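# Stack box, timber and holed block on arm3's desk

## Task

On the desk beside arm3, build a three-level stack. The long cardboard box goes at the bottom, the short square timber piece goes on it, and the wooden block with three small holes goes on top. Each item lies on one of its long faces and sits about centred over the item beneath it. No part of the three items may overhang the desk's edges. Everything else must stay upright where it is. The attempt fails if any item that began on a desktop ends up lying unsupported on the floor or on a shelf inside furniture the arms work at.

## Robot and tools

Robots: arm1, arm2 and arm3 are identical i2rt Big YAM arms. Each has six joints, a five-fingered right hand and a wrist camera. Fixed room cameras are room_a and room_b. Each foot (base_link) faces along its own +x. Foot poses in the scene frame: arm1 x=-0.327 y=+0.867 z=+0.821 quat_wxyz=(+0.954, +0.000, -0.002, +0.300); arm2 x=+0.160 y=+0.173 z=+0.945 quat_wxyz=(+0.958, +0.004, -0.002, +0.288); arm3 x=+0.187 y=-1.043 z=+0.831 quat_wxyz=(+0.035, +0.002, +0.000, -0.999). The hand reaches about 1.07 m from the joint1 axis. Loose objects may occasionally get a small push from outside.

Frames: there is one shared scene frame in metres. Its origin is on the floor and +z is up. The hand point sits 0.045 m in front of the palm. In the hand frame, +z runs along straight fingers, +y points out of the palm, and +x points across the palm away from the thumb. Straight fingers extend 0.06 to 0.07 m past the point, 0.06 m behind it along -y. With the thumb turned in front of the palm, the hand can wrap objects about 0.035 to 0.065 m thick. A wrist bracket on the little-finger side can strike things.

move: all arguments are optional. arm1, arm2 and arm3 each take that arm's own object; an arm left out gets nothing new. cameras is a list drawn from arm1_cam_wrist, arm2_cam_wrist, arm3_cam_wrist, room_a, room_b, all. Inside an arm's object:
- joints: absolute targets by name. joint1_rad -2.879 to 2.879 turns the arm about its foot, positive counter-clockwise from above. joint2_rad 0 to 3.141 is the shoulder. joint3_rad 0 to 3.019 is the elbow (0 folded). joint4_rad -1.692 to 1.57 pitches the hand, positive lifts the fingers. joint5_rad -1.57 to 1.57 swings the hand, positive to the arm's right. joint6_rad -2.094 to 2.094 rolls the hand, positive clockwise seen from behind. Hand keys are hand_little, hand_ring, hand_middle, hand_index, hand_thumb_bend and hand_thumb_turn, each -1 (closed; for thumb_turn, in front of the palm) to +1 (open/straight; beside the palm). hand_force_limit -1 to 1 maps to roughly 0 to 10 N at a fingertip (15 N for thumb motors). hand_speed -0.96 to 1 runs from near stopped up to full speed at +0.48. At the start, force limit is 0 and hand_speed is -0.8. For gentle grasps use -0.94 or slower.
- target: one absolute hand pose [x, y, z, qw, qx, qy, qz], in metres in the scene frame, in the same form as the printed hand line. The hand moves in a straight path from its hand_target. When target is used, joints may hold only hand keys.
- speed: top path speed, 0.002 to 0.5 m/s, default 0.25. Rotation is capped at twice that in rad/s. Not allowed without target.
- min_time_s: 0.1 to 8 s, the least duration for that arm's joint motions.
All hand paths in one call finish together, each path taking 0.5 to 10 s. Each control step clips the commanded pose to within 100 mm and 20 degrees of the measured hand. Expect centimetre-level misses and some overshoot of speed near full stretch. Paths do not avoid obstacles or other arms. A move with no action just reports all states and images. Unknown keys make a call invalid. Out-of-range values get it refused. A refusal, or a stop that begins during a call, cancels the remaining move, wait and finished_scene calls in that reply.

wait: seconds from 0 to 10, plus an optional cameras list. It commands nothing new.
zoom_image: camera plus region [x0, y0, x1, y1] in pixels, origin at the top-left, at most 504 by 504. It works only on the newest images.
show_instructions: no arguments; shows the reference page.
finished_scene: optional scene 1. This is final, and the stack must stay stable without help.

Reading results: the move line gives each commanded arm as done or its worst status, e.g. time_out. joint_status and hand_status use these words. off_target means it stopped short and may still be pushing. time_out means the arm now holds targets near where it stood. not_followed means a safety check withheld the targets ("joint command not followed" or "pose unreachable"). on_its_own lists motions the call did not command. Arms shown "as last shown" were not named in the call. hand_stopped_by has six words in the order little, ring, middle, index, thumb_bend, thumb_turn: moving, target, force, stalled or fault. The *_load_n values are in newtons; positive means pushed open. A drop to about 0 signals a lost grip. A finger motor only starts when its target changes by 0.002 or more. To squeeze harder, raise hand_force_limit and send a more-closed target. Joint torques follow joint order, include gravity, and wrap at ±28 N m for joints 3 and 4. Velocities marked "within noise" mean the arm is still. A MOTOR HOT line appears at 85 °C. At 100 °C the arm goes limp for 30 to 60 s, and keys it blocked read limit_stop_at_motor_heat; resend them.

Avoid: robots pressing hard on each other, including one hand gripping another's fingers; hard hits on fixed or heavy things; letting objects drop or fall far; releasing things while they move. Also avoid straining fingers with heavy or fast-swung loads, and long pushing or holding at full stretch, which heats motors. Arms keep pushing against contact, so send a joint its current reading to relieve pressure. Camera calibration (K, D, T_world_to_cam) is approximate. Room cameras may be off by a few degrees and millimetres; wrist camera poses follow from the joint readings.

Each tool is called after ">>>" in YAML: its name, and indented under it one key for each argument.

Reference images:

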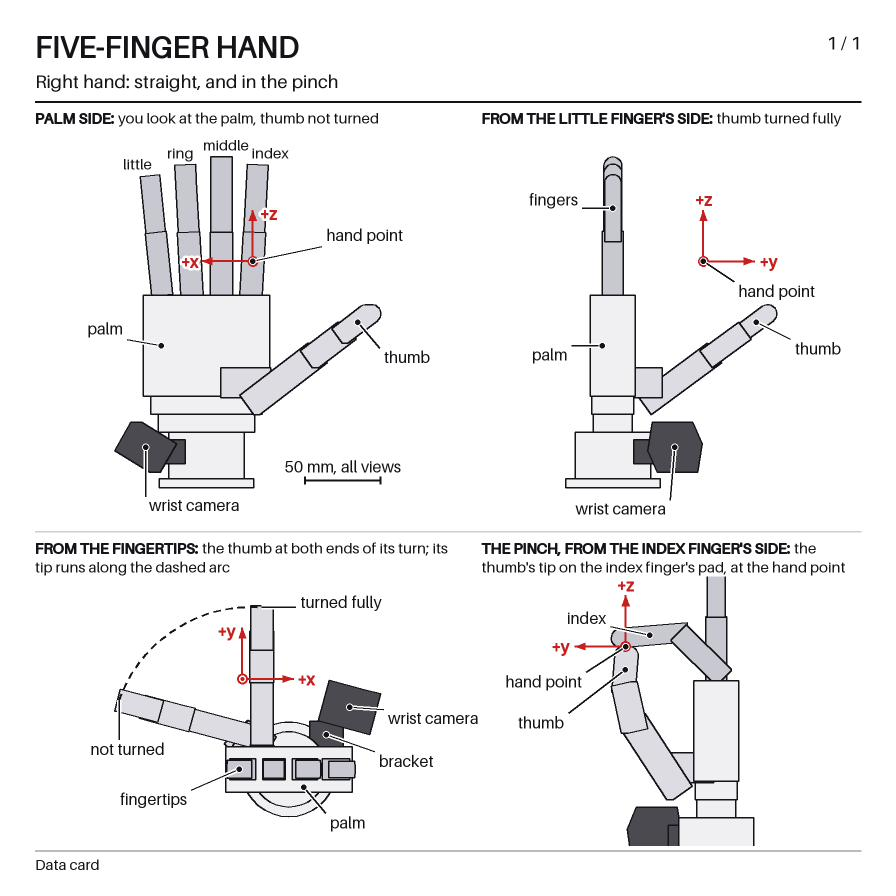

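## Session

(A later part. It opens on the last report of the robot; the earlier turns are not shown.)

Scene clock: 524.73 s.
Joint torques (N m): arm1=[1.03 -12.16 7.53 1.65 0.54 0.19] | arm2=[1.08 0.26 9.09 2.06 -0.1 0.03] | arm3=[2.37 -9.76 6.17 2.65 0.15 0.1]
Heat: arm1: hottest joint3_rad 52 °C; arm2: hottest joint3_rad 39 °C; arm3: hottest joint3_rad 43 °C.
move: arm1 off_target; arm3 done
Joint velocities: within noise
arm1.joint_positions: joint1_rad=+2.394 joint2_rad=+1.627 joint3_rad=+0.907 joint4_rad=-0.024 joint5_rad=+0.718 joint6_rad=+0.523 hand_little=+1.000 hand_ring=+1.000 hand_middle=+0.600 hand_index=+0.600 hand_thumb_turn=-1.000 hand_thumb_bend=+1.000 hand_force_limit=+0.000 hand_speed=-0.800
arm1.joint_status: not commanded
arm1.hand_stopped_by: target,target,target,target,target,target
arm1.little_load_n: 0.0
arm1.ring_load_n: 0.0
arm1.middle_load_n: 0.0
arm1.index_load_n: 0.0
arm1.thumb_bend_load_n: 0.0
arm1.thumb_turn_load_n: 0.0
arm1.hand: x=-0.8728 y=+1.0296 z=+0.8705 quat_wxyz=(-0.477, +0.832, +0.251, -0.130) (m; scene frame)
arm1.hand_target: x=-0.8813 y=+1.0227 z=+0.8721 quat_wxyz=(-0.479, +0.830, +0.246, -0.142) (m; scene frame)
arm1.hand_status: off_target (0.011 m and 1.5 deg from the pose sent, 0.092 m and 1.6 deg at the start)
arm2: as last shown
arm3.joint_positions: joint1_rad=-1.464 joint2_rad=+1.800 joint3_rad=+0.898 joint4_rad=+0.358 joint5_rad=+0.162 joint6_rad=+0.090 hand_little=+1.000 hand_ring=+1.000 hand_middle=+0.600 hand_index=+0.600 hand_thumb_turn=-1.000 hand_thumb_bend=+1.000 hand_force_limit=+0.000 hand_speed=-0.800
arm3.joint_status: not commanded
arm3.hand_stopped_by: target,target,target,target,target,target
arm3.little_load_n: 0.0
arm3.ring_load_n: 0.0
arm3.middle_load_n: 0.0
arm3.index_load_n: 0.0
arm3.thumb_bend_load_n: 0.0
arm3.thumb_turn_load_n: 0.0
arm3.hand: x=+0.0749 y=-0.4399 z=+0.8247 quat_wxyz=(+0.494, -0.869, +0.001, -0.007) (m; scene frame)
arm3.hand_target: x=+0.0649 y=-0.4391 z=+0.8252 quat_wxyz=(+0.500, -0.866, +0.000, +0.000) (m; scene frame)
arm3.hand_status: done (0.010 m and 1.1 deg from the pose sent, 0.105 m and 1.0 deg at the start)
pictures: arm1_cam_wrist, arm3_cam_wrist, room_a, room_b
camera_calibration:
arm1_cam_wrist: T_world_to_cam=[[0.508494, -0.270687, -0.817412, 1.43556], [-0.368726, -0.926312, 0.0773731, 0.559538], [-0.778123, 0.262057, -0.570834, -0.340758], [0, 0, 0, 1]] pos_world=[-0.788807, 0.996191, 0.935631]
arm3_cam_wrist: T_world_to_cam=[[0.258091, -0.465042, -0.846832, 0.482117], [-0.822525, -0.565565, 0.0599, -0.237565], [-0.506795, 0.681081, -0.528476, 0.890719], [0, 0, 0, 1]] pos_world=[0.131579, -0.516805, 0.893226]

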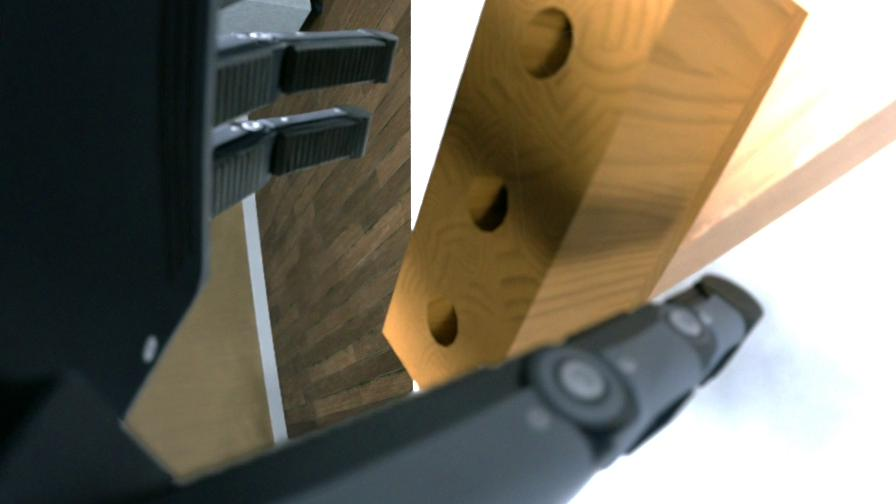

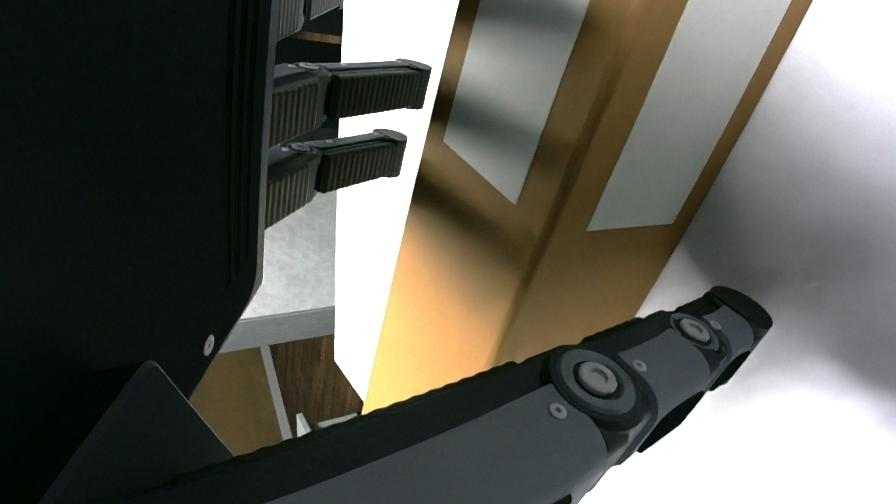

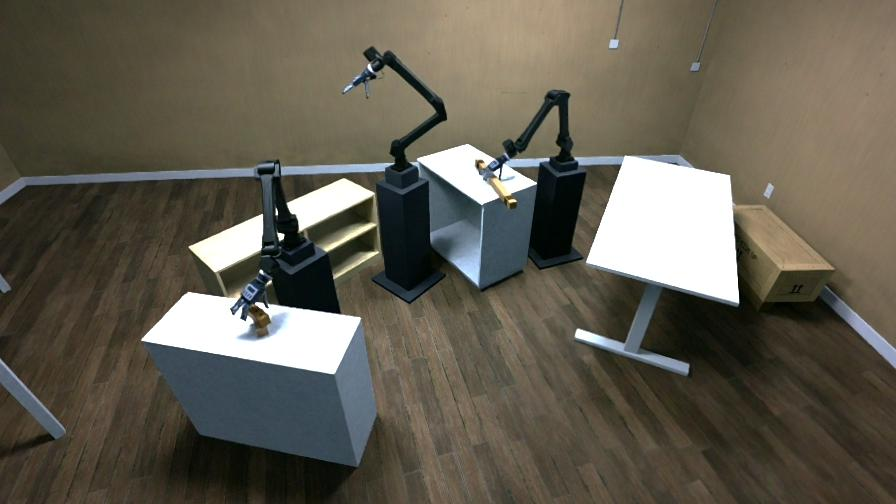

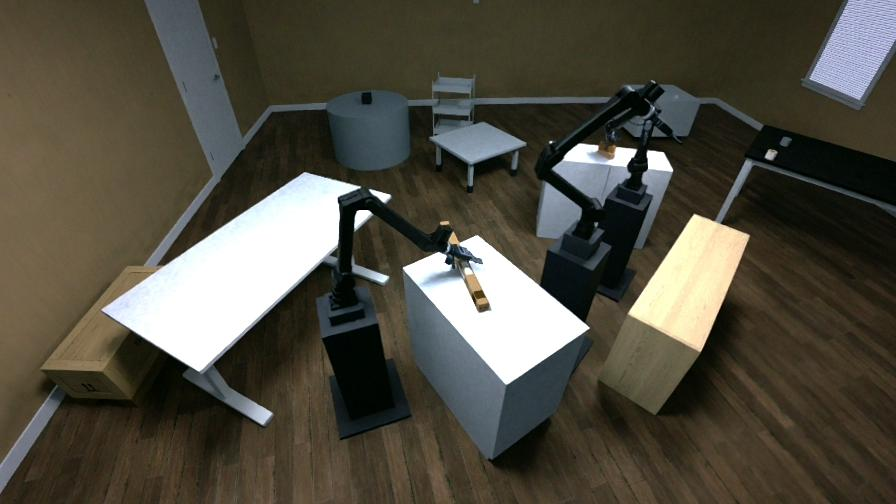

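>>> move:
  arm1: {"target": [-0.8812, 1.0207, 0.857, 0.4794, -0.8304, -0.2459, 0.1420], "speed": 0.06, "joints": {"hand_thumb_bend": 0.6}}
  arm3: {"target": [0.061, -0.441, 0.812, 0.5, -0.8660, 0.0, 0.0], "speed": 0.06, "joints": {"hand_thumb_bend": 0.6}}
  cameras: ["arm1_cam_wrist", "arm3_cam_wrist"]

Scene clock: 549.27 s.
Joint torques (N m): arm1=[1.03 -12.22 7.2 1.65 0.54 0.19] | arm2=[1.08 0.38 9.06 2.06 -0.11 0.03] | arm3=[2.32 -9.64 5.85 2.65 0.15 0.1]
Heat: arm1: hottest joint3_rad 50 °C; arm2: hottest joint3_rad 39 °C; arm3: hottest joint3_rad 40 °C.
move: arm1 done; arm3 done
Joint velocities: within noise
arm1.joint_positions: joint1_rad=+2.398 joint2_rad=+1.655 joint3_rad=+0.894 joint4_rad=+0.016 joint5_rad=+0.721 joint6_rad=+0.527 hand_little=+1.000 hand_ring=+1.000 hand_middle=+0.600 hand_index=+0.600 hand_thumb_turn=-1.000 hand_thumb_bend=+0.600 hand_force_limit=+0.000 hand_speed=-0.800
arm1.joint_status: all done
arm1.hand_stopped_by: target,target,target,target,target,target
arm1.little_load_n: 0.0
arm1.ring_load_n: 0.0
arm1.middle_load_n: 0.0
arm1.index_load_n: 0.0
arm1.thumb_bend_load_n: 0.0
arm1.thumb_turn_load_n: 0.0
arm1.hand: x=-0.8733 y=+1.0276 z=+0.8570 quat_wxyz=(-0.478, +0.832, +0.250, -0.131) (m; scene frame)
arm1.hand_target: x=-0.8810 y=+1.0205 z=+0.8572 quat_wxyz=(-0.479, +0.830, +0.246, -0.142) (m; scene frame)
arm1.hand_status: done (0.010 m and 1.4 deg from the pose sent, 0.018 m and 1.5 deg at the start)
arm2: as last shown
arm2.middle_load_n: -0.5
arm3.joint_positions: joint1_rad=-1.454 joint2_rad=+1.826 joint3_rad=+0.891 joint4_rad=+0.393 joint5_rad=+0.170 joint6_rad=+0.095 hand_little=+1.000 hand_ring=+1.000 hand_middle=+0.600 hand_index=+0.600 hand_thumb_turn=-1.000 hand_thumb_bend=+0.600 hand_force_limit=+0.000 hand_speed=-0.800
arm3.joint_status: all done
arm3.hand_stopped_by: target,target,target,target,target,target
arm3.little_load_n: 0.0
arm3.ring_load_n: 0.0
arm3.middle_load_n: 0.0
arm3.index_load_n: 0.0
arm3.thumb_bend_load_n: 0.0
arm3.thumb_turn_load_n: 0.0
arm3.hand: x=+0.0705 y=-0.4408 z=+0.8138 quat_wxyz=(+0.496, -0.868, +0.001, -0.006) (m; scene frame)
arm3.hand_target: x=+0.0610 y=-0.4413 z=+0.8120 quat_wxyz=(+0.500, -0.866, +0.000, +0.000) (m; scene frame)
arm3.hand_status: done (0.010 m and 0.9 deg from the pose sent, 0.019 m and 1.1 deg at the start)
pictures: arm1_cam_wrist, arm3_cam_wrist
camera_calibration:
arm1_cam_wrist: T_world_to_cam=[[0.505961, -0.270421, -0.81907, 1.42316], [-0.368586, -0.926304, 0.0781396, 0.558037], [-0.779838, 0.262363, -0.568347, -0.352293], [0, 0, 0, 1]] pos_world=[-0.789108, 0.994191, 0.921836]
arm3_cam_wrist: T_world_to_cam=[[0.25753, -0.461766, -0.848794, 0.476725], [-0.822389, -0.565924, 0.0583585, -0.239898], [-0.507301, 0.683009, -0.525494, 0.881805], [0, 0, 0, 1]] pos_world=[0.12728, -0.51791, 0.882024]

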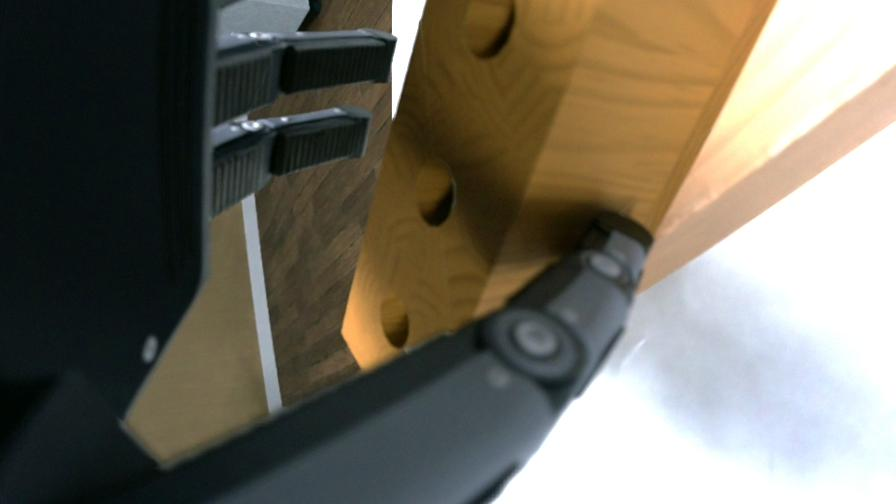

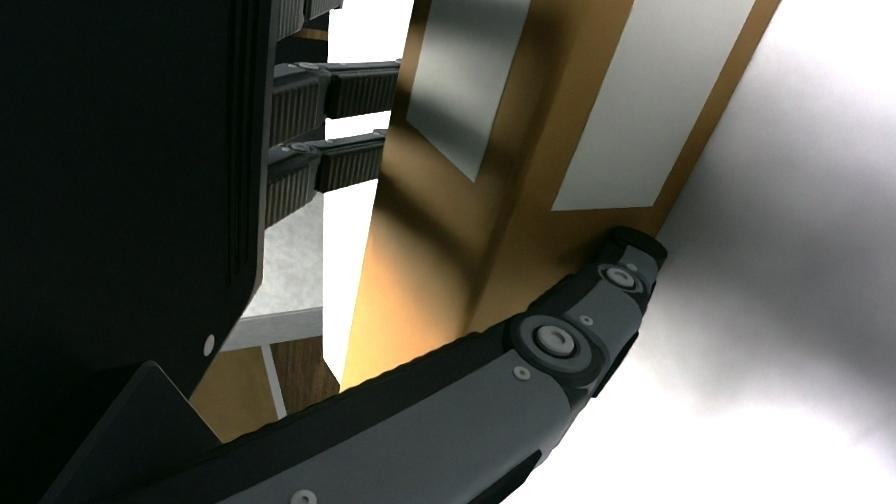

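>>> move:
  arm1: {"joints": {"hand_index": -0.3, "hand_middle": -0.3, "hand_force_limit": -0.1, "hand_speed": -0.93}}
  arm3: {"joints": {"hand_index": -0.3, "hand_middle": -0.3, "hand_force_limit": -0.1, "hand_speed": -0.93}}
  cameras: ["arm1_cam_wrist", "arm3_cam_wrist"]

Scene clock: 561.70 s.
Joint torques (N m): arm1=[1.03 -12.16 7.21 1.58 0.47 0.18] | arm2=[1.08 0.32 9.06 2.03 -0.1 0.03] | arm3=[2.37 -9.64 5.85 2.59 0.14 0.09]
Heat: arm1: hottest joint3_rad 48 °C; arm2: hottest joint3_rad 39 °C; arm3: hottest joint3_rad 39 °C.
move: arm1 off_target; arm3 off_target
Joint velocities: within noise
arm1.joint_positions: joint1_rad=+2.398 joint2_rad=+1.655 joint3_rad=+0.894 joint4_rad=+0.018 joint5_rad=+0.723 joint6_rad=+0.528 hand_little=+1.000 hand_ring=+1.000 hand_middle=+0.110 hand_index=+0.097 hand_thumb_turn=-1.000 hand_thumb_bend=+0.602 hand_force_limit=-0.100 hand_speed=-0.930
arm1.joint_status: hand_middle off_target (ended at +0.110, target -0.300); hand_index off_target (ended at +0.097, target -0.300); the others done
arm1.hand_stopped_by: target,target,force,force,target,target
arm1.little_load_n: 0.0
arm1.ring_load_n: 0.0
arm1.middle_load_n: 3.5
arm1.index_load_n: 4.5
arm1.thumb_bend_load_n: 7.5
arm1.thumb_turn_load_n: -1.0
arm1.hand: x=-0.8735 y=+1.0279 z=+0.8574 quat_wxyz=(-0.479, +0.832, +0.249, -0.131) (m; scene frame)
arm1.hand_target: x=-0.8811 y=+1.0205 z=+0.8572 quat_wxyz=(-0.479, +0.830, +0.246, -0.142) (m; scene frame)
arm1.hand_status: not commanded
arm2: as last shown
arm2.middle_load_n: 0.0
arm3.joint_positions: joint1_rad=-1.454 joint2_rad=+1.826 joint3_rad=+0.891 joint4_rad=+0.395 joint5_rad=+0.171 joint6_rad=+0.095 hand_little=+1.000 hand_ring=+1.000 hand_middle=+0.175 hand_index=+0.169 hand_thumb_turn=-1.000 hand_thumb_bend=+0.602 hand_force_limit=-0.100 hand_speed=-0.930
arm3.joint_status: hand_middle off_target (ended at +0.175, target -0.300); hand_index off_target (ended at +0.169, target -0.300); the others done
arm3.hand_stopped_by: target,target,force,force,target,target
arm3.little_load_n: 0.0
arm3.ring_load_n: 0.0
arm3.middle_load_n: 3.0
arm3.index_load_n: 6.0
arm3.thumb_bend_load_n: 7.5
arm3.thumb_turn_load_n: -1.0
arm3.hand: x=+0.0705 y=-0.4405 z=+0.8141 quat_wxyz=(+0.496, -0.868, +0.001, -0.006) (m; scene frame)
arm3.hand_target: x=+0.0610 y=-0.4412 z=+0.8120 quat_wxyz=(+0.500, -0.866, +0.000, +0.000) (m; scene frame)
arm3.hand_status: not commanded
pictures: arm1_cam_wrist, arm3_cam_wrist
camera_calibration:
arm1_cam_wrist: T_world_to_cam=[[0.503935, -0.270129, -0.820414, 1.4228], [-0.369657, -0.925905, 0.0778028, 0.557111], [-0.780643, 0.264064, -0.566451, -0.356435], [0, 0, 0, 1]] pos_world=[-0.789308, 0.994294, 0.922039]
arm3_cam_wrist: T_world_to_cam=[[0.256922, -0.460594, -0.849614, 0.478392], [-0.822626, -0.565629, 0.0578788, -0.239191], [-0.507225, 0.684044, -0.52422, 0.881177], [0, 0, 0, 1]] pos_world=[0.12728, -0.517713, 0.882223]

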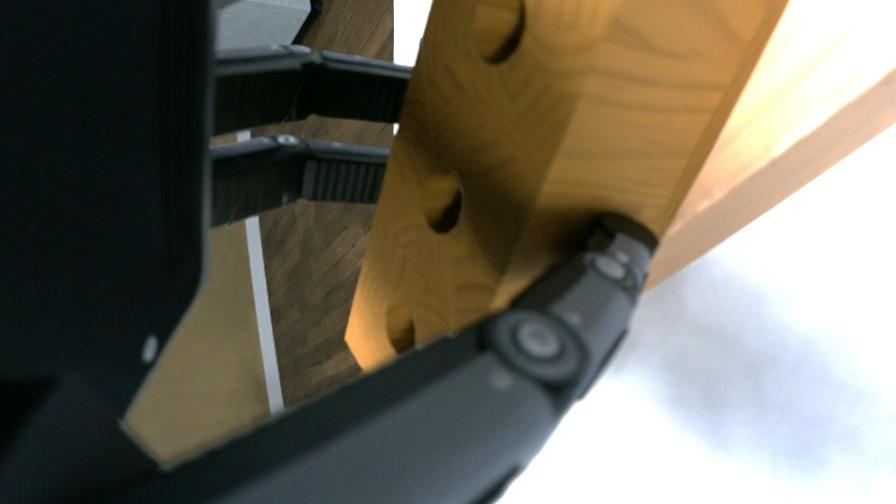

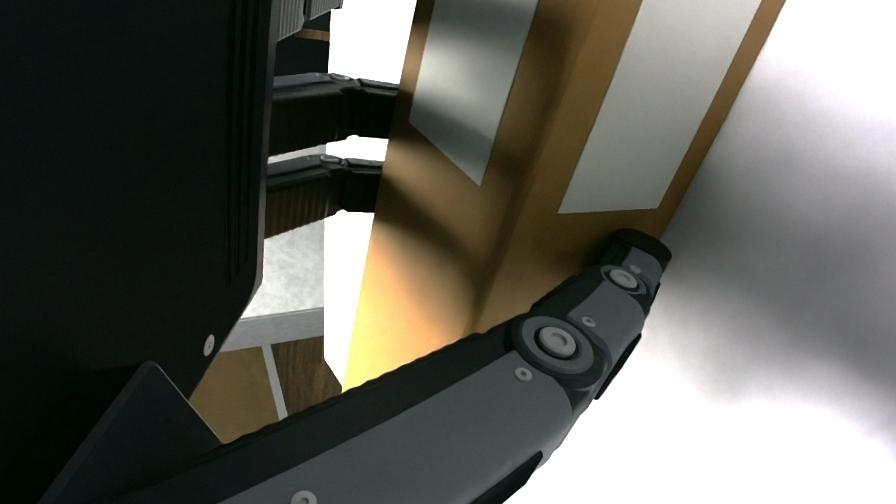

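>>> move:
  arm1: {"target": [-0.8812, 1.0207, 0.957, 0.4794, -0.8304, -0.2459, 0.1420], "speed": 0.08}
  arm3: {"target": [0.061, -0.441, 0.912, 0.5, -0.8660, 0.0, 0.0], "speed": 0.08}
  cameras: ["arm1_cam_wrist", "arm3_cam_wrist", "room_a", "room_b"]

Scene clock: 595.03 s.
Joint torques (N m): arm1=[1.03 -15.27 12.81 0.92 0.52 0.11] | arm2=[1.08 0.38 9.07 2.06 -0.1 0.03] | arm3=[2.26 -10.29 11.22 1.61 0.1 0.09]
Heat: arm1: hottest joint3_rad 47 °C; arm2: hottest joint3_rad 39 °C; arm3: hottest joint3_rad 38 °C.
move: arm1 off_target; arm3 off_target
Joint velocities: within noise
arm1.joint_positions: joint1_rad=+2.398 joint2_rad=+1.523 joint3_rad=+0.946 joint4_rad=-0.251 joint5_rad=+0.721 joint6_rad=+0.534 hand_little=+1.000 hand_ring=+1.000 hand_middle=+0.110 hand_index=+0.097 hand_thumb_turn=-1.000 hand_thumb_bend=+0.602 hand_force_limit=-0.100 hand_speed=-0.930
arm1.joint_status: not commanded
arm1.hand_stopped_by: target,target,force,force,target,target
arm1.little_load_n: 0.0
arm1.ring_load_n: 0.0
arm1.middle_load_n: 3.0
arm1.index_load_n: 4.0
arm1.thumb_bend_load_n: 8.5
arm1.thumb_turn_load_n: -0.5
arm1.hand: x=-0.8505 y=+1.0242 z=+0.9092 quat_wxyz=(-0.462, +0.840, +0.266, -0.099) (m; scene frame)
arm1.hand_target: x=-0.8783 y=+1.0201 z=+0.9576 quat_wxyz=(-0.479, +0.830, +0.246, -0.142) (m; scene frame)
arm1.hand_status: off_target (0.057 m and 5.8 deg from the pose sent, 0.100 m and 1.3 deg at the start)
arm2: as last shown
arm2.thumb_turn_load_n: -0.5
arm3.joint_positions: joint1_rad=-1.454 joint2_rad=+1.634 joint3_rad=+0.901 joint4_rad=+0.143 joint5_rad=+0.171 joint6_rad=+0.095 hand_little=+1.000 hand_ring=+1.000 hand_middle=+0.175 hand_index=+0.169 hand_thumb_turn=-1.000 hand_thumb_bend=+0.602 hand_force_limit=-0.100 hand_speed=-0.930
arm3.joint_status: not commanded
arm3.hand_stopped_by: target,target,force,force,target,target
arm3.little_load_n: 0.0
arm3.ring_load_n: 0.0
arm3.middle_load_n: 3.5
arm3.index_load_n: 6.0
arm3.thumb_bend_load_n: 7.5
arm3.thumb_turn_load_n: -1.5
arm3.hand: x=+0.0744 y=-0.4625 z=+0.8801 quat_wxyz=(+0.475, -0.880, -0.001, -0.010) (m; scene frame)
arm3.hand_target: x=+0.0612 y=-0.4429 z=+0.9125 quat_wxyz=(+0.500, -0.866, +0.000, +0.000) (m; scene frame)
arm3.hand_status: off_target (0.041 m and 3.5 deg from the pose sent, 0.098 m and 0.9 deg at the start)
pictures: arm1_cam_wrist, arm3_cam_wrist, room_a, room_b
camera_calibration:
arm1_cam_wrist: T_world_to_cam=[[0.566745, -0.283228, -0.773681, 1.47706], [-0.377241, -0.924042, 0.0619309, 0.564288], [-0.732454, 0.256766, -0.630541, -0.201441], [0, 0, 0, 1]] pos_world=[-0.77179, 0.991494, 0.980812]
arm3_cam_wrist: T_world_to_cam=[[0.26472, -0.502314, -0.823167, 0.48012], [-0.823391, -0.562062, 0.0781899, -0.26845], [-0.501947, 0.65709, -0.56239, 0.953495], [0, 0, 0, 1]] pos_world=[0.130468, -0.536247, 0.952444]

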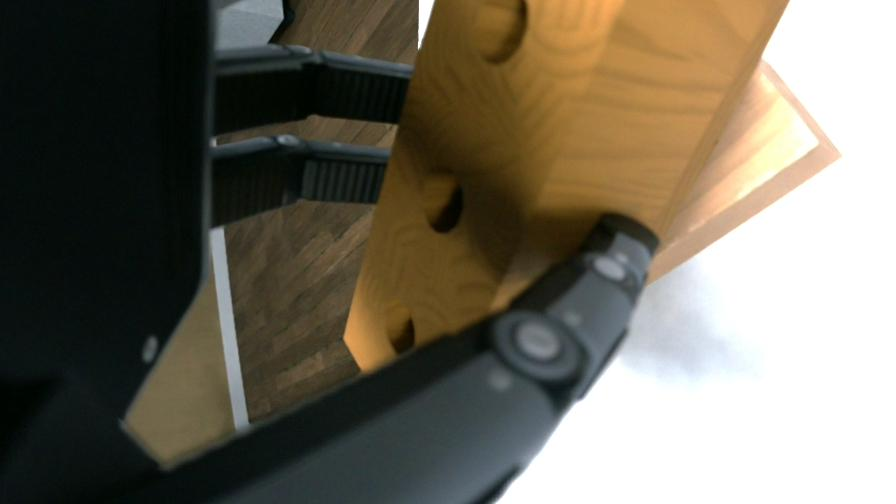

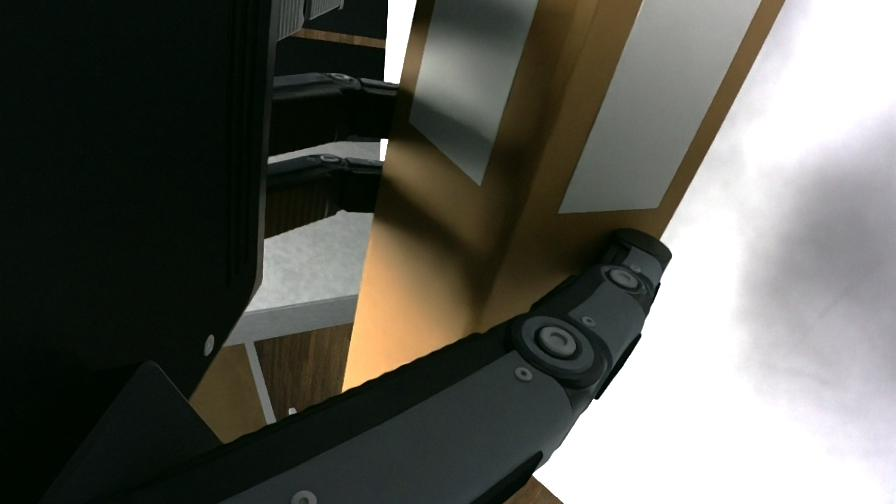

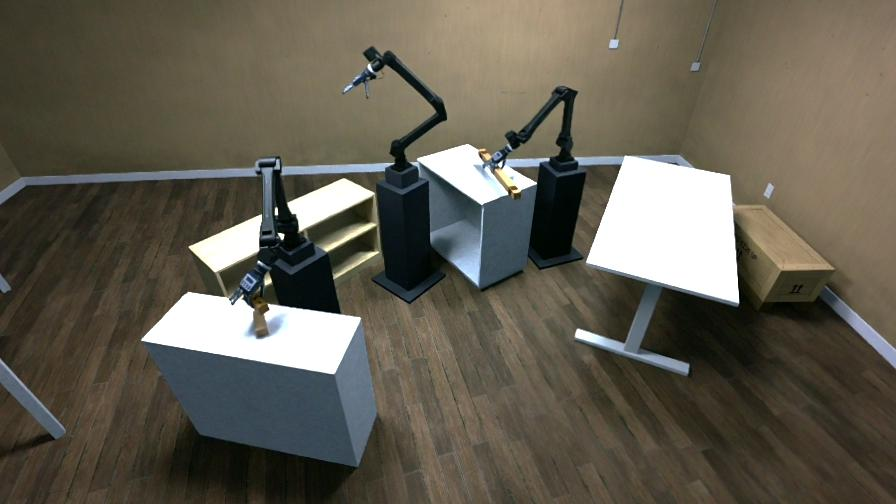

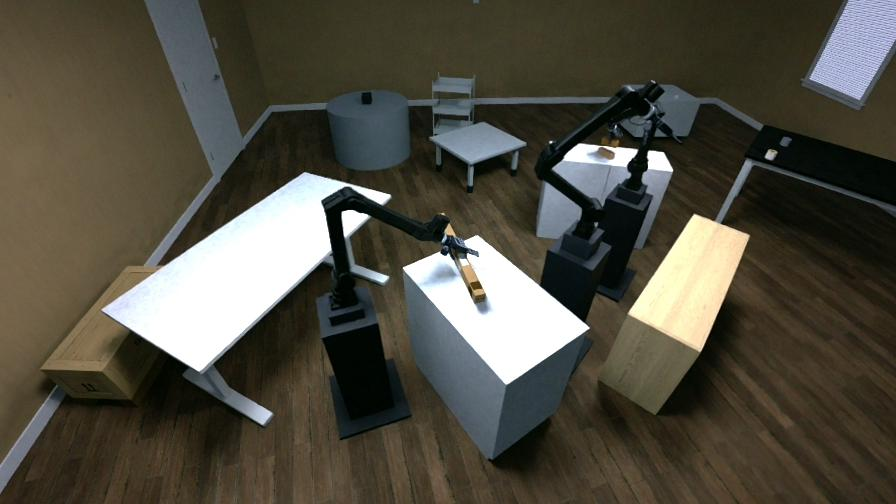

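>>> move:
  arm1: {"target": [-0.83, 1.0, 1.12, 0.4794, -0.8304, -0.2459, 0.1420], "speed": 0.15}
  arm3: {"target": [0.08, -0.52, 1.07, 0.5, -0.8660, 0.0, 0.0], "speed": 0.12}
  cameras: []

Scene clock: 611.20 s.
Joint torques (N m): arm1=[1.08 -12.16 14.87 0.94 0.75 0.2] | arm2=[1.14 0.32 9.05 2.06 -0.11 0.03] | arm3=[1.44 -6.48 13.6 1.62 -0.03 0.04]
Heat: arm1: hottest joint3_rad 51 °C; arm2: hottest joint3_rad 39 °C; arm3: hottest joint3_rad 40 °C.
move: arm1 off_target; arm3 off_target
Joint velocities: within noise
arm1.joint_positions: joint1_rad=+2.431 joint2_rad=+1.264 joint3_rad=+1.139 joint4_rad=-0.725 joint5_rad=+0.741 joint6_rad=+0.556 hand_little=+1.000 hand_ring=+1.000 hand_middle=+0.110 hand_index=+0.097 hand_thumb_turn=-1.000 hand_thumb_bend=+0.602 hand_force_limit=-0.100 hand_speed=-0.930
arm1.joint_status: not commanded
arm1.hand_stopped_by: target,target,force,force,target,target
arm1.little_load_n: 0.0
arm1.ring_load_n: 0.0
arm1.middle_load_n: 3.0
arm1.index_load_n: 4.5
arm1.thumb_bend_load_n: 8.0
arm1.thumb_turn_load_n: -0.5
arm1.hand: x=-0.8108 y=+1.0048 z=+1.0683 quat_wxyz=(-0.462, +0.839, +0.271, -0.098) (m; scene frame)
arm1.hand_target: x=-0.8266 y=+0.9997 z=+1.1198 quat_wxyz=(-0.479, +0.831, +0.246, -0.143) (m; scene frame)
arm1.hand_status: off_target (0.055 m and 6.2 deg from the pose sent, 0.213 m and 5.8 deg at the start)
arm2.joint_positions: joint1_rad=+0.702 joint2_rad=+0.648 joint3_rad=+1.409 joint4_rad=-1.361 joint5_rad=+0.002 joint6_rad=-0.013 hand_little=+1.000 hand_ring=+1.000 hand_middle=+1.000 hand_index=+1.000 hand_thumb_turn=-1.000 hand_thumb_bend=+1.000 hand_force_limit=+0.000 hand_speed=-0.800
arm2.joint_status: not commanded
arm2.hand_stopped_by: target,target,target,target,target,target
arm2.little_load_n: 0.0
arm2.ring_load_n: -0.5
arm2.middle_load_n: -0.5
arm2.index_load_n: 0.0
arm2.thumb_bend_load_n: 0.0
arm2.thumb_turn_load_n: 0.0
arm2.hand: x=+0.1947 y=+0.3926 z=+1.4219 quat_wxyz=(-0.465, +0.874, -0.120, +0.070) (m; scene frame)
arm2.hand_target: x=+0.1917 y=+0.3930 z=+1.4336 quat_wxyz=(-0.478, +0.867, -0.121, +0.066) (m; scene frame)
arm2.hand_status: not commanded
arm3.joint_positions: joint1_rad=-1.454 joint2_rad=+1.222 joint3_rad=+0.937 joint4_rad=-0.306 joint5_rad=+0.166 joint6_rad=+0.095 hand_little=+1.000 hand_ring=+1.000 hand_middle=+0.175 hand_index=+0.169 hand_thumb_turn=-1.000 hand_thumb_bend=+0.602 hand_force_limit=-0.100 hand_speed=-0.930
arm3.joint_status: not commanded
arm3.hand_stopped_by: target,target,force,force,target,target
arm3.little_load_n: 0.0
arm3.ring_load_n: 0.0
arm3.middle_load_n: 3.5
arm3.index_load_n: 6.0
arm3.thumb_bend_load_n: 7.5
arm3.thumb_turn_load_n: -1.0
arm3.hand: x=+0.0867 y=-0.5358 z=+1.0340 quat_wxyz=(+0.474, -0.880, -0.002, -0.008) (m; scene frame)
arm3.hand_target: x=+0.0803 y=-0.5219 z=+1.0701 quat_wxyz=(+0.500, -0.866, +0.000, +0.000) (m; scene frame)
arm3.hand_status: off_target (0.040 m and 3.5 deg from the pose sent, 0.198 m and 3.5 deg at the start)
pictures: none
No camera images: "cameras" was empty.

>>> move:
  arm1: {"joints": {"joint1_rad": -0.75, "joint5_rad": -0.6, "joint6_rad": -0.45}, "min_time_s": 6}
  arm3: {"joints": {"joint1_rad": 0.76, "joint5_rad": 0.0, "joint6_rad": 0.0}, "min_time_s": 6}
  cameras: ["all"]

Scene clock: 633.17 s.
Joint torques (N m): arm1=[-0.44 -12.16 14.95 0.94 -0.67 -0.09] | arm2=[1.03 0.32 9.09 2.06 -0.1 0.03] | arm3=[2.02 -6.48 13.6 1.62 -0.04 -0.12]
Heat: arm1: hottest joint3_rad 53 °C; arm2: hottest joint3_rad 39 °C; arm3: hottest joint3_rad 41 °C.
move: arm1 done; arm3 done
Joint velocities: within noise
arm1.joint_positions: joint1_rad=-0.744 joint2_rad=+1.264 joint3_rad=+1.139 joint4_rad=-0.725 joint5_rad=-0.593 joint6_rad=-0.440 hand_little=+1.000 hand_ring=+1.000 hand_middle=+0.110 hand_index=+0.097 hand_thumb_turn=-1.000 hand_thumb_bend=+0.602 hand_force_limit=-0.100 hand_speed=-0.930
arm1.joint_status: all done
arm1.hand_stopped_by: target,target,force,force,target,target
arm1.little_load_n: 0.0
arm1.ring_load_n: -0.5
arm1.middle_load_n: 3.0
arm1.index_load_n: 4.0
arm1.thumb_bend_load_n: 8.0
arm1.thumb_turn_load_n: -0.5
arm1.hand: x=+0.1373 y=+0.9138 z=+1.0671 quat_wxyz=(-0.403, +0.782, -0.446, +0.167) (m; scene frame)
arm1.hand_target: x=+0.1509 y=+0.9096 z=+1.1142 quat_wxyz=(-0.420, +0.776, -0.421, +0.209) (m; scene frame)
arm1.hand_status: not commanded
arm2: as last shown
arm2.ring_load_n: 0.0
arm2.middle_load_n: 0.0
arm3.joint_positions: joint1_rad=+0.749 joint2_rad=+1.222 joint3_rad=+0.937 joint4_rad=-0.306 joint5_rad=+0.000 joint6_rad=+0.010 hand_little=+1.000 hand_ring=+1.000 hand_middle=+0.175 hand_index=+0.169 hand_thumb_turn=-1.000 hand_thumb_bend=+0.602 hand_force_limit=-0.100 hand_speed=-0.930
arm3.joint_status: all done
arm3.hand_stopped_by: target,target,force,force,target,target
arm3.little_load_n: 0.0
arm3.ring_load_n: 0.0
arm3.middle_load_n: 3.0
arm3.index_load_n: 5.5
arm3.thumb_bend_load_n: 7.5
arm3.thumb_turn_load_n: -1.0
arm3.hand: x=-0.1407 y=-1.4386 z=+1.0330 quat_wxyz=(+0.169, -0.328, -0.820, +0.438) (m; scene frame)
arm3.hand_target: x=-0.1469 y=-1.4525 z=+1.0685 quat_wxyz=(+0.178, -0.315, -0.809, +0.463) (m; scene frame)
arm3.hand_status: not commanded
pictures: arm1_cam_wrist, arm2_cam_wrist, arm3_cam_wrist, room_a, room_b
camera_calibration:
arm1_cam_wrist: T_world_to_cam=[[-0.406573, -0.491249, -0.770307, 1.32828], [-0.901913, 0.350346, 0.252609, -0.470839], [0.145779, 0.797453, -0.585505, -0.0127103], [0, 0, 0, 1]] pos_world=[0.117241, 0.827611, 1.13468]
arm2_cam_wrist: T_world_to_cam=[[0.0912451, -0.56623, -0.819181, 1.37674], [-0.947132, -0.303437, 0.104243, 0.15493], [-0.307596, 0.766361, -0.563982, 0.671851], [0, 0, 0, 1]] pos_world=[0.227777, 0.311681, 1.49056]
arm3_cam_wrist: T_world_to_cam=[[0.173403, 0.537403, -0.825306, 1.65775], [0.982851, -0.147806, 0.110259, -0.18917], [-0.0627315, -0.830272, -0.553817, -0.513893], [0, 0, 0, 1]] pos_world=[-0.133769, -1.34551, 1.10441]

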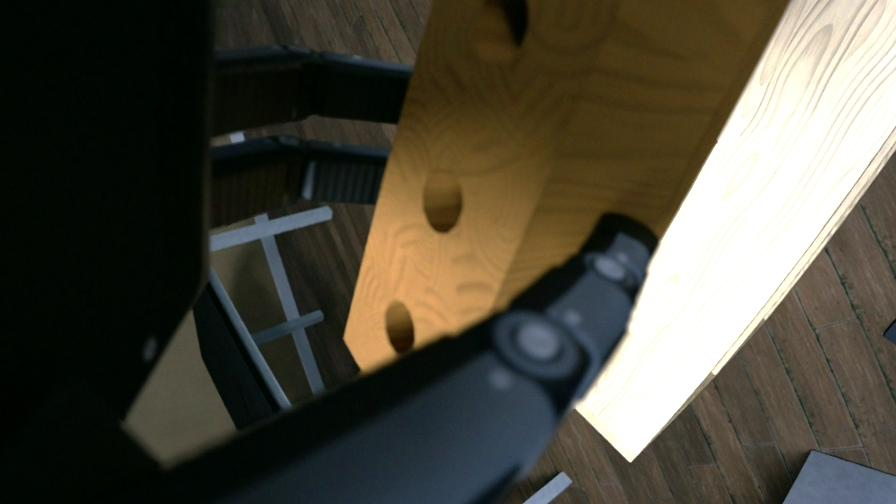

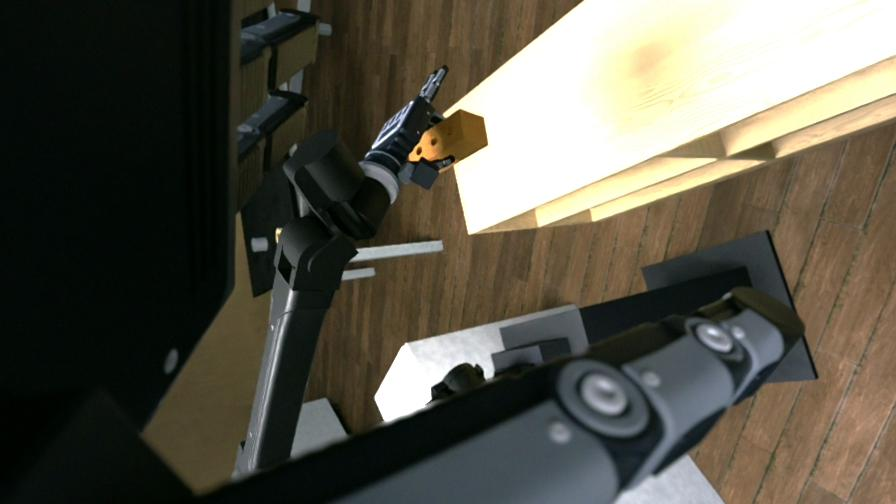

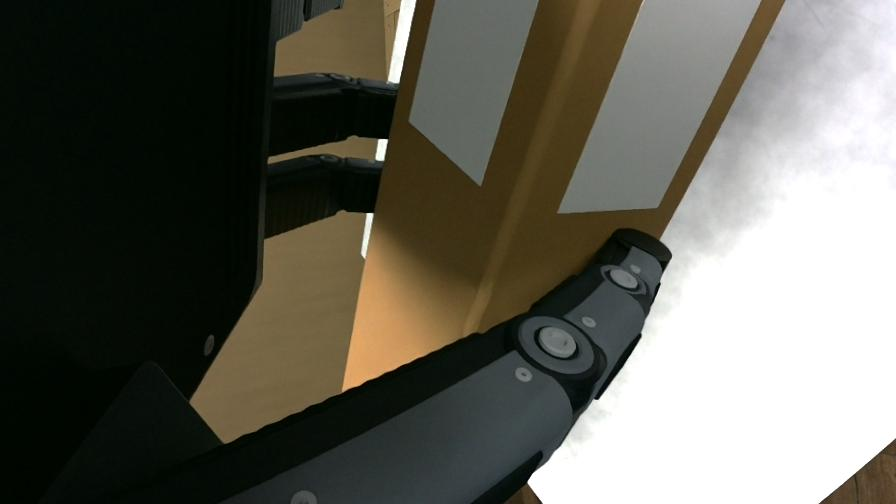

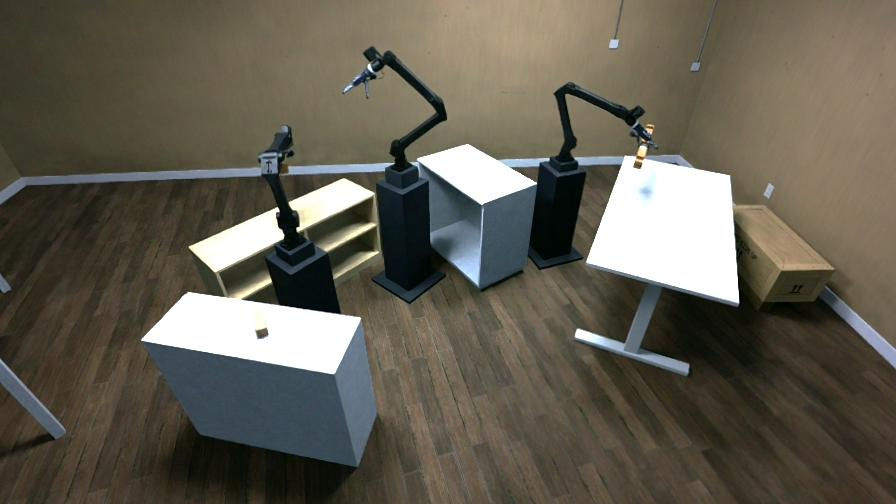

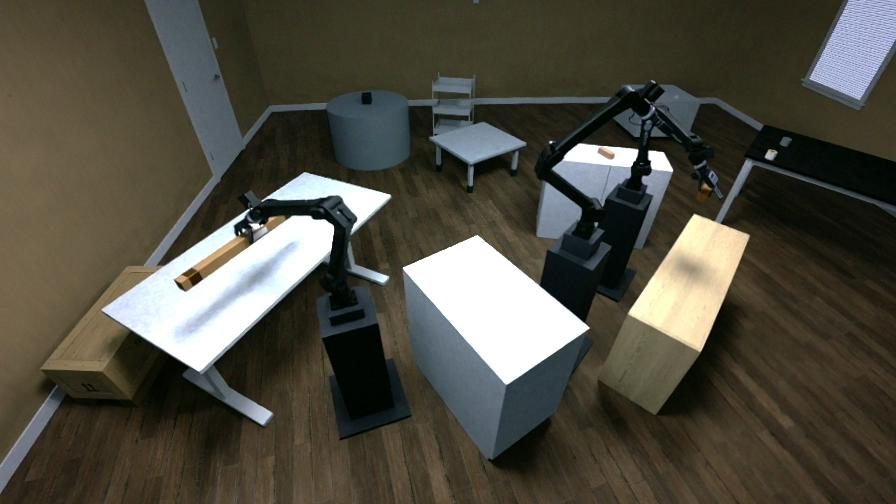

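>>> move:
  arm1: {"target": [0.39, 0.835, 0.80, 0.4394, -0.7611, 0.4132, -0.2386], "speed": 0.15}
  arm3: {"target": [-0.235, -1.518, 0.82, 0.1792, -0.3104, -0.8085, 0.4668], "speed": 0.12}
  cameras: ["arm1_cam_wrist", "arm3_cam_wrist", "room_a", "room_b"]

Scene clock: 671.50 s.
Joint torques (N m): arm1=[-0.97 -19.96 11.69 1.87 -0.69 -0.06] | arm2=[1.08 0.32 9.07 2.04 -0.11 0.03] | arm3=[-0.32 -10.34 9.61 2.69 -0.16 -0.11]
Heat: arm1: hottest joint3_rad 56 °C; arm2: hottest joint3_rad 40 °C; arm3: hottest joint3_rad 43 °C.
move: arm1 off_target; arm3 off_target
Joint velocities: within noise
arm1.joint_positions: joint1_rad=-0.807 joint2_rad=+2.127 joint3_rad=+1.376 joint4_rad=-0.028 joint5_rad=-0.651 joint6_rad=-0.462 hand_little=+1.000 hand_ring=+1.000 hand_middle=+0.110 hand_index=+0.097 hand_thumb_turn=-1.000 hand_thumb_bend=+0.602 hand_force_limit=-0.100 hand_speed=-0.930
arm1.joint_status: not commanded
arm1.hand_stopped_by: target,target,force,force,target,target
arm1.little_load_n: 0.0
arm1.ring_load_n: 0.0
arm1.middle_load_n: 3.0
arm1.index_load_n: 4.0
arm1.thumb_bend_load_n: 8.0
arm1.thumb_turn_load_n: -0.5
arm1.hand: x=+0.3565 y=+0.8499 z=+0.7709 quat_wxyz=(-0.427, +0.768, -0.433, +0.200) (m; scene frame)
arm1.hand_target: x=+0.3870 y=+0.8352 z=+0.8013 quat_wxyz=(-0.439, +0.761, -0.413, +0.239) (m; scene frame)
arm1.hand_status: off_target (0.047 m and 5.3 deg from the pose sent, 0.376 m and 10.2 deg at the start)
arm2: as last shown
arm2.index_load_n: -0.5
arm3.joint_positions: joint1_rad=+0.730 joint2_rad=+1.851 joint3_rad=+0.915 joint4_rad=+0.350 joint5_rad=-0.040 joint6_rad=-0.020 hand_little=+1.000 hand_ring=+1.000 hand_middle=+0.175 hand_index=+0.169 hand_thumb_turn=-1.000 hand_thumb_bend=+0.602 hand_force_limit=-0.100 hand_speed=-0.930
arm3.joint_status: not commanded
arm3.hand_stopped_by: target,target,force,force,target,target
arm3.little_load_n: 0.0
arm3.ring_load_n: 0.0
arm3.middle_load_n: 3.0
arm3.index_load_n: 5.5
arm3.thumb_bend_load_n: 7.5
arm3.thumb_turn_load_n: -1.5
arm3.hand: x=-0.2089 y=-1.5046 z=+0.7995 quat_wxyz=(+0.164, -0.315, -0.823, +0.443) (m; scene frame)
arm3.hand_target: x=-0.2339 y=-1.5166 z=+0.8210 quat_wxyz=(+0.180, -0.310, -0.809, +0.467) (m; scene frame)
arm3.hand_status: off_target (0.036 m and 3.7 deg from the pose sent, 0.246 m and 4.2 deg at the start)
pictures: arm1_cam_wrist, arm3_cam_wrist, room_a, room_b
camera_calibration:
arm1_cam_wrist: T_world_to_cam=[[-0.342194, -0.475482, -0.810444, 1.1524], [-0.917246, 0.356173, 0.178325, -0.118171], [0.203868, 0.804399, -0.558015, -0.214916], [0, 0, 0, 1]] pos_world=[0.329767, 0.762913, 0.835103]
arm3_cam_wrist: T_world_to_cam=[[0.152423, 0.540756, -0.827254, 1.51445], [0.987485, -0.117626, 0.105057, -0.0556157], [-0.0404962, -0.832915, -0.551918, -0.703129], [0, 0, 0, 1]] pos_world=[-0.204392, -1.41114, 0.870609]

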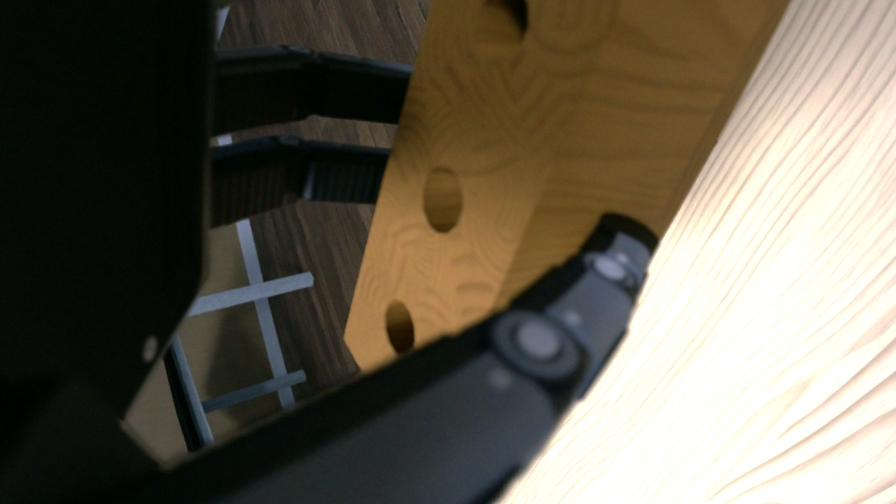

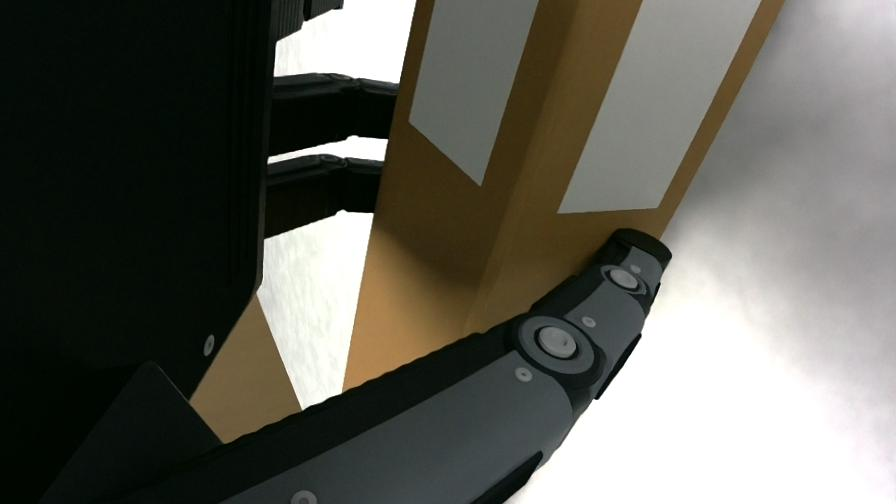

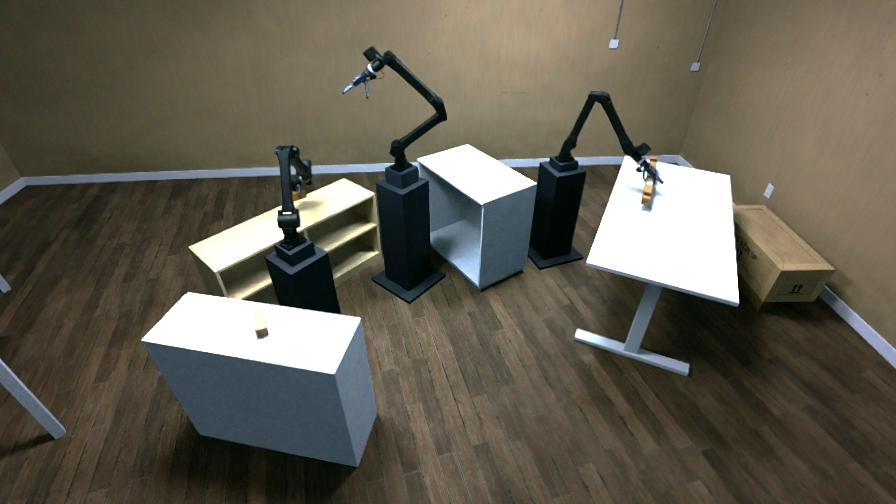

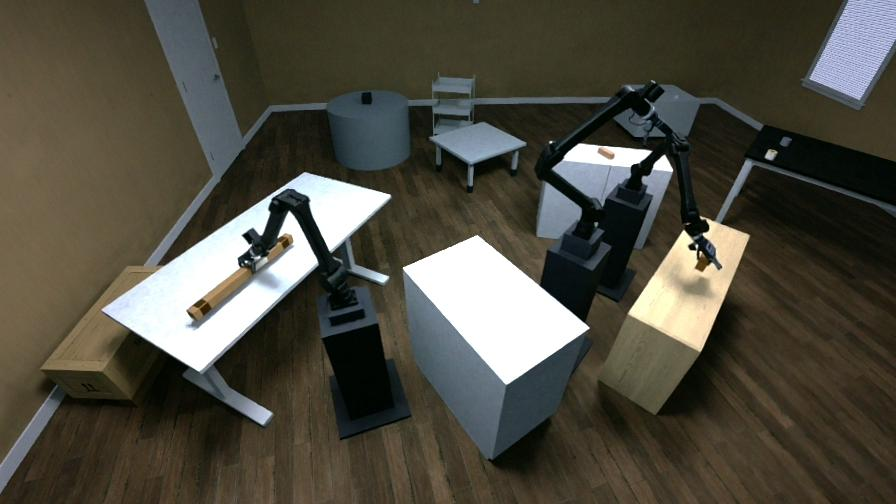

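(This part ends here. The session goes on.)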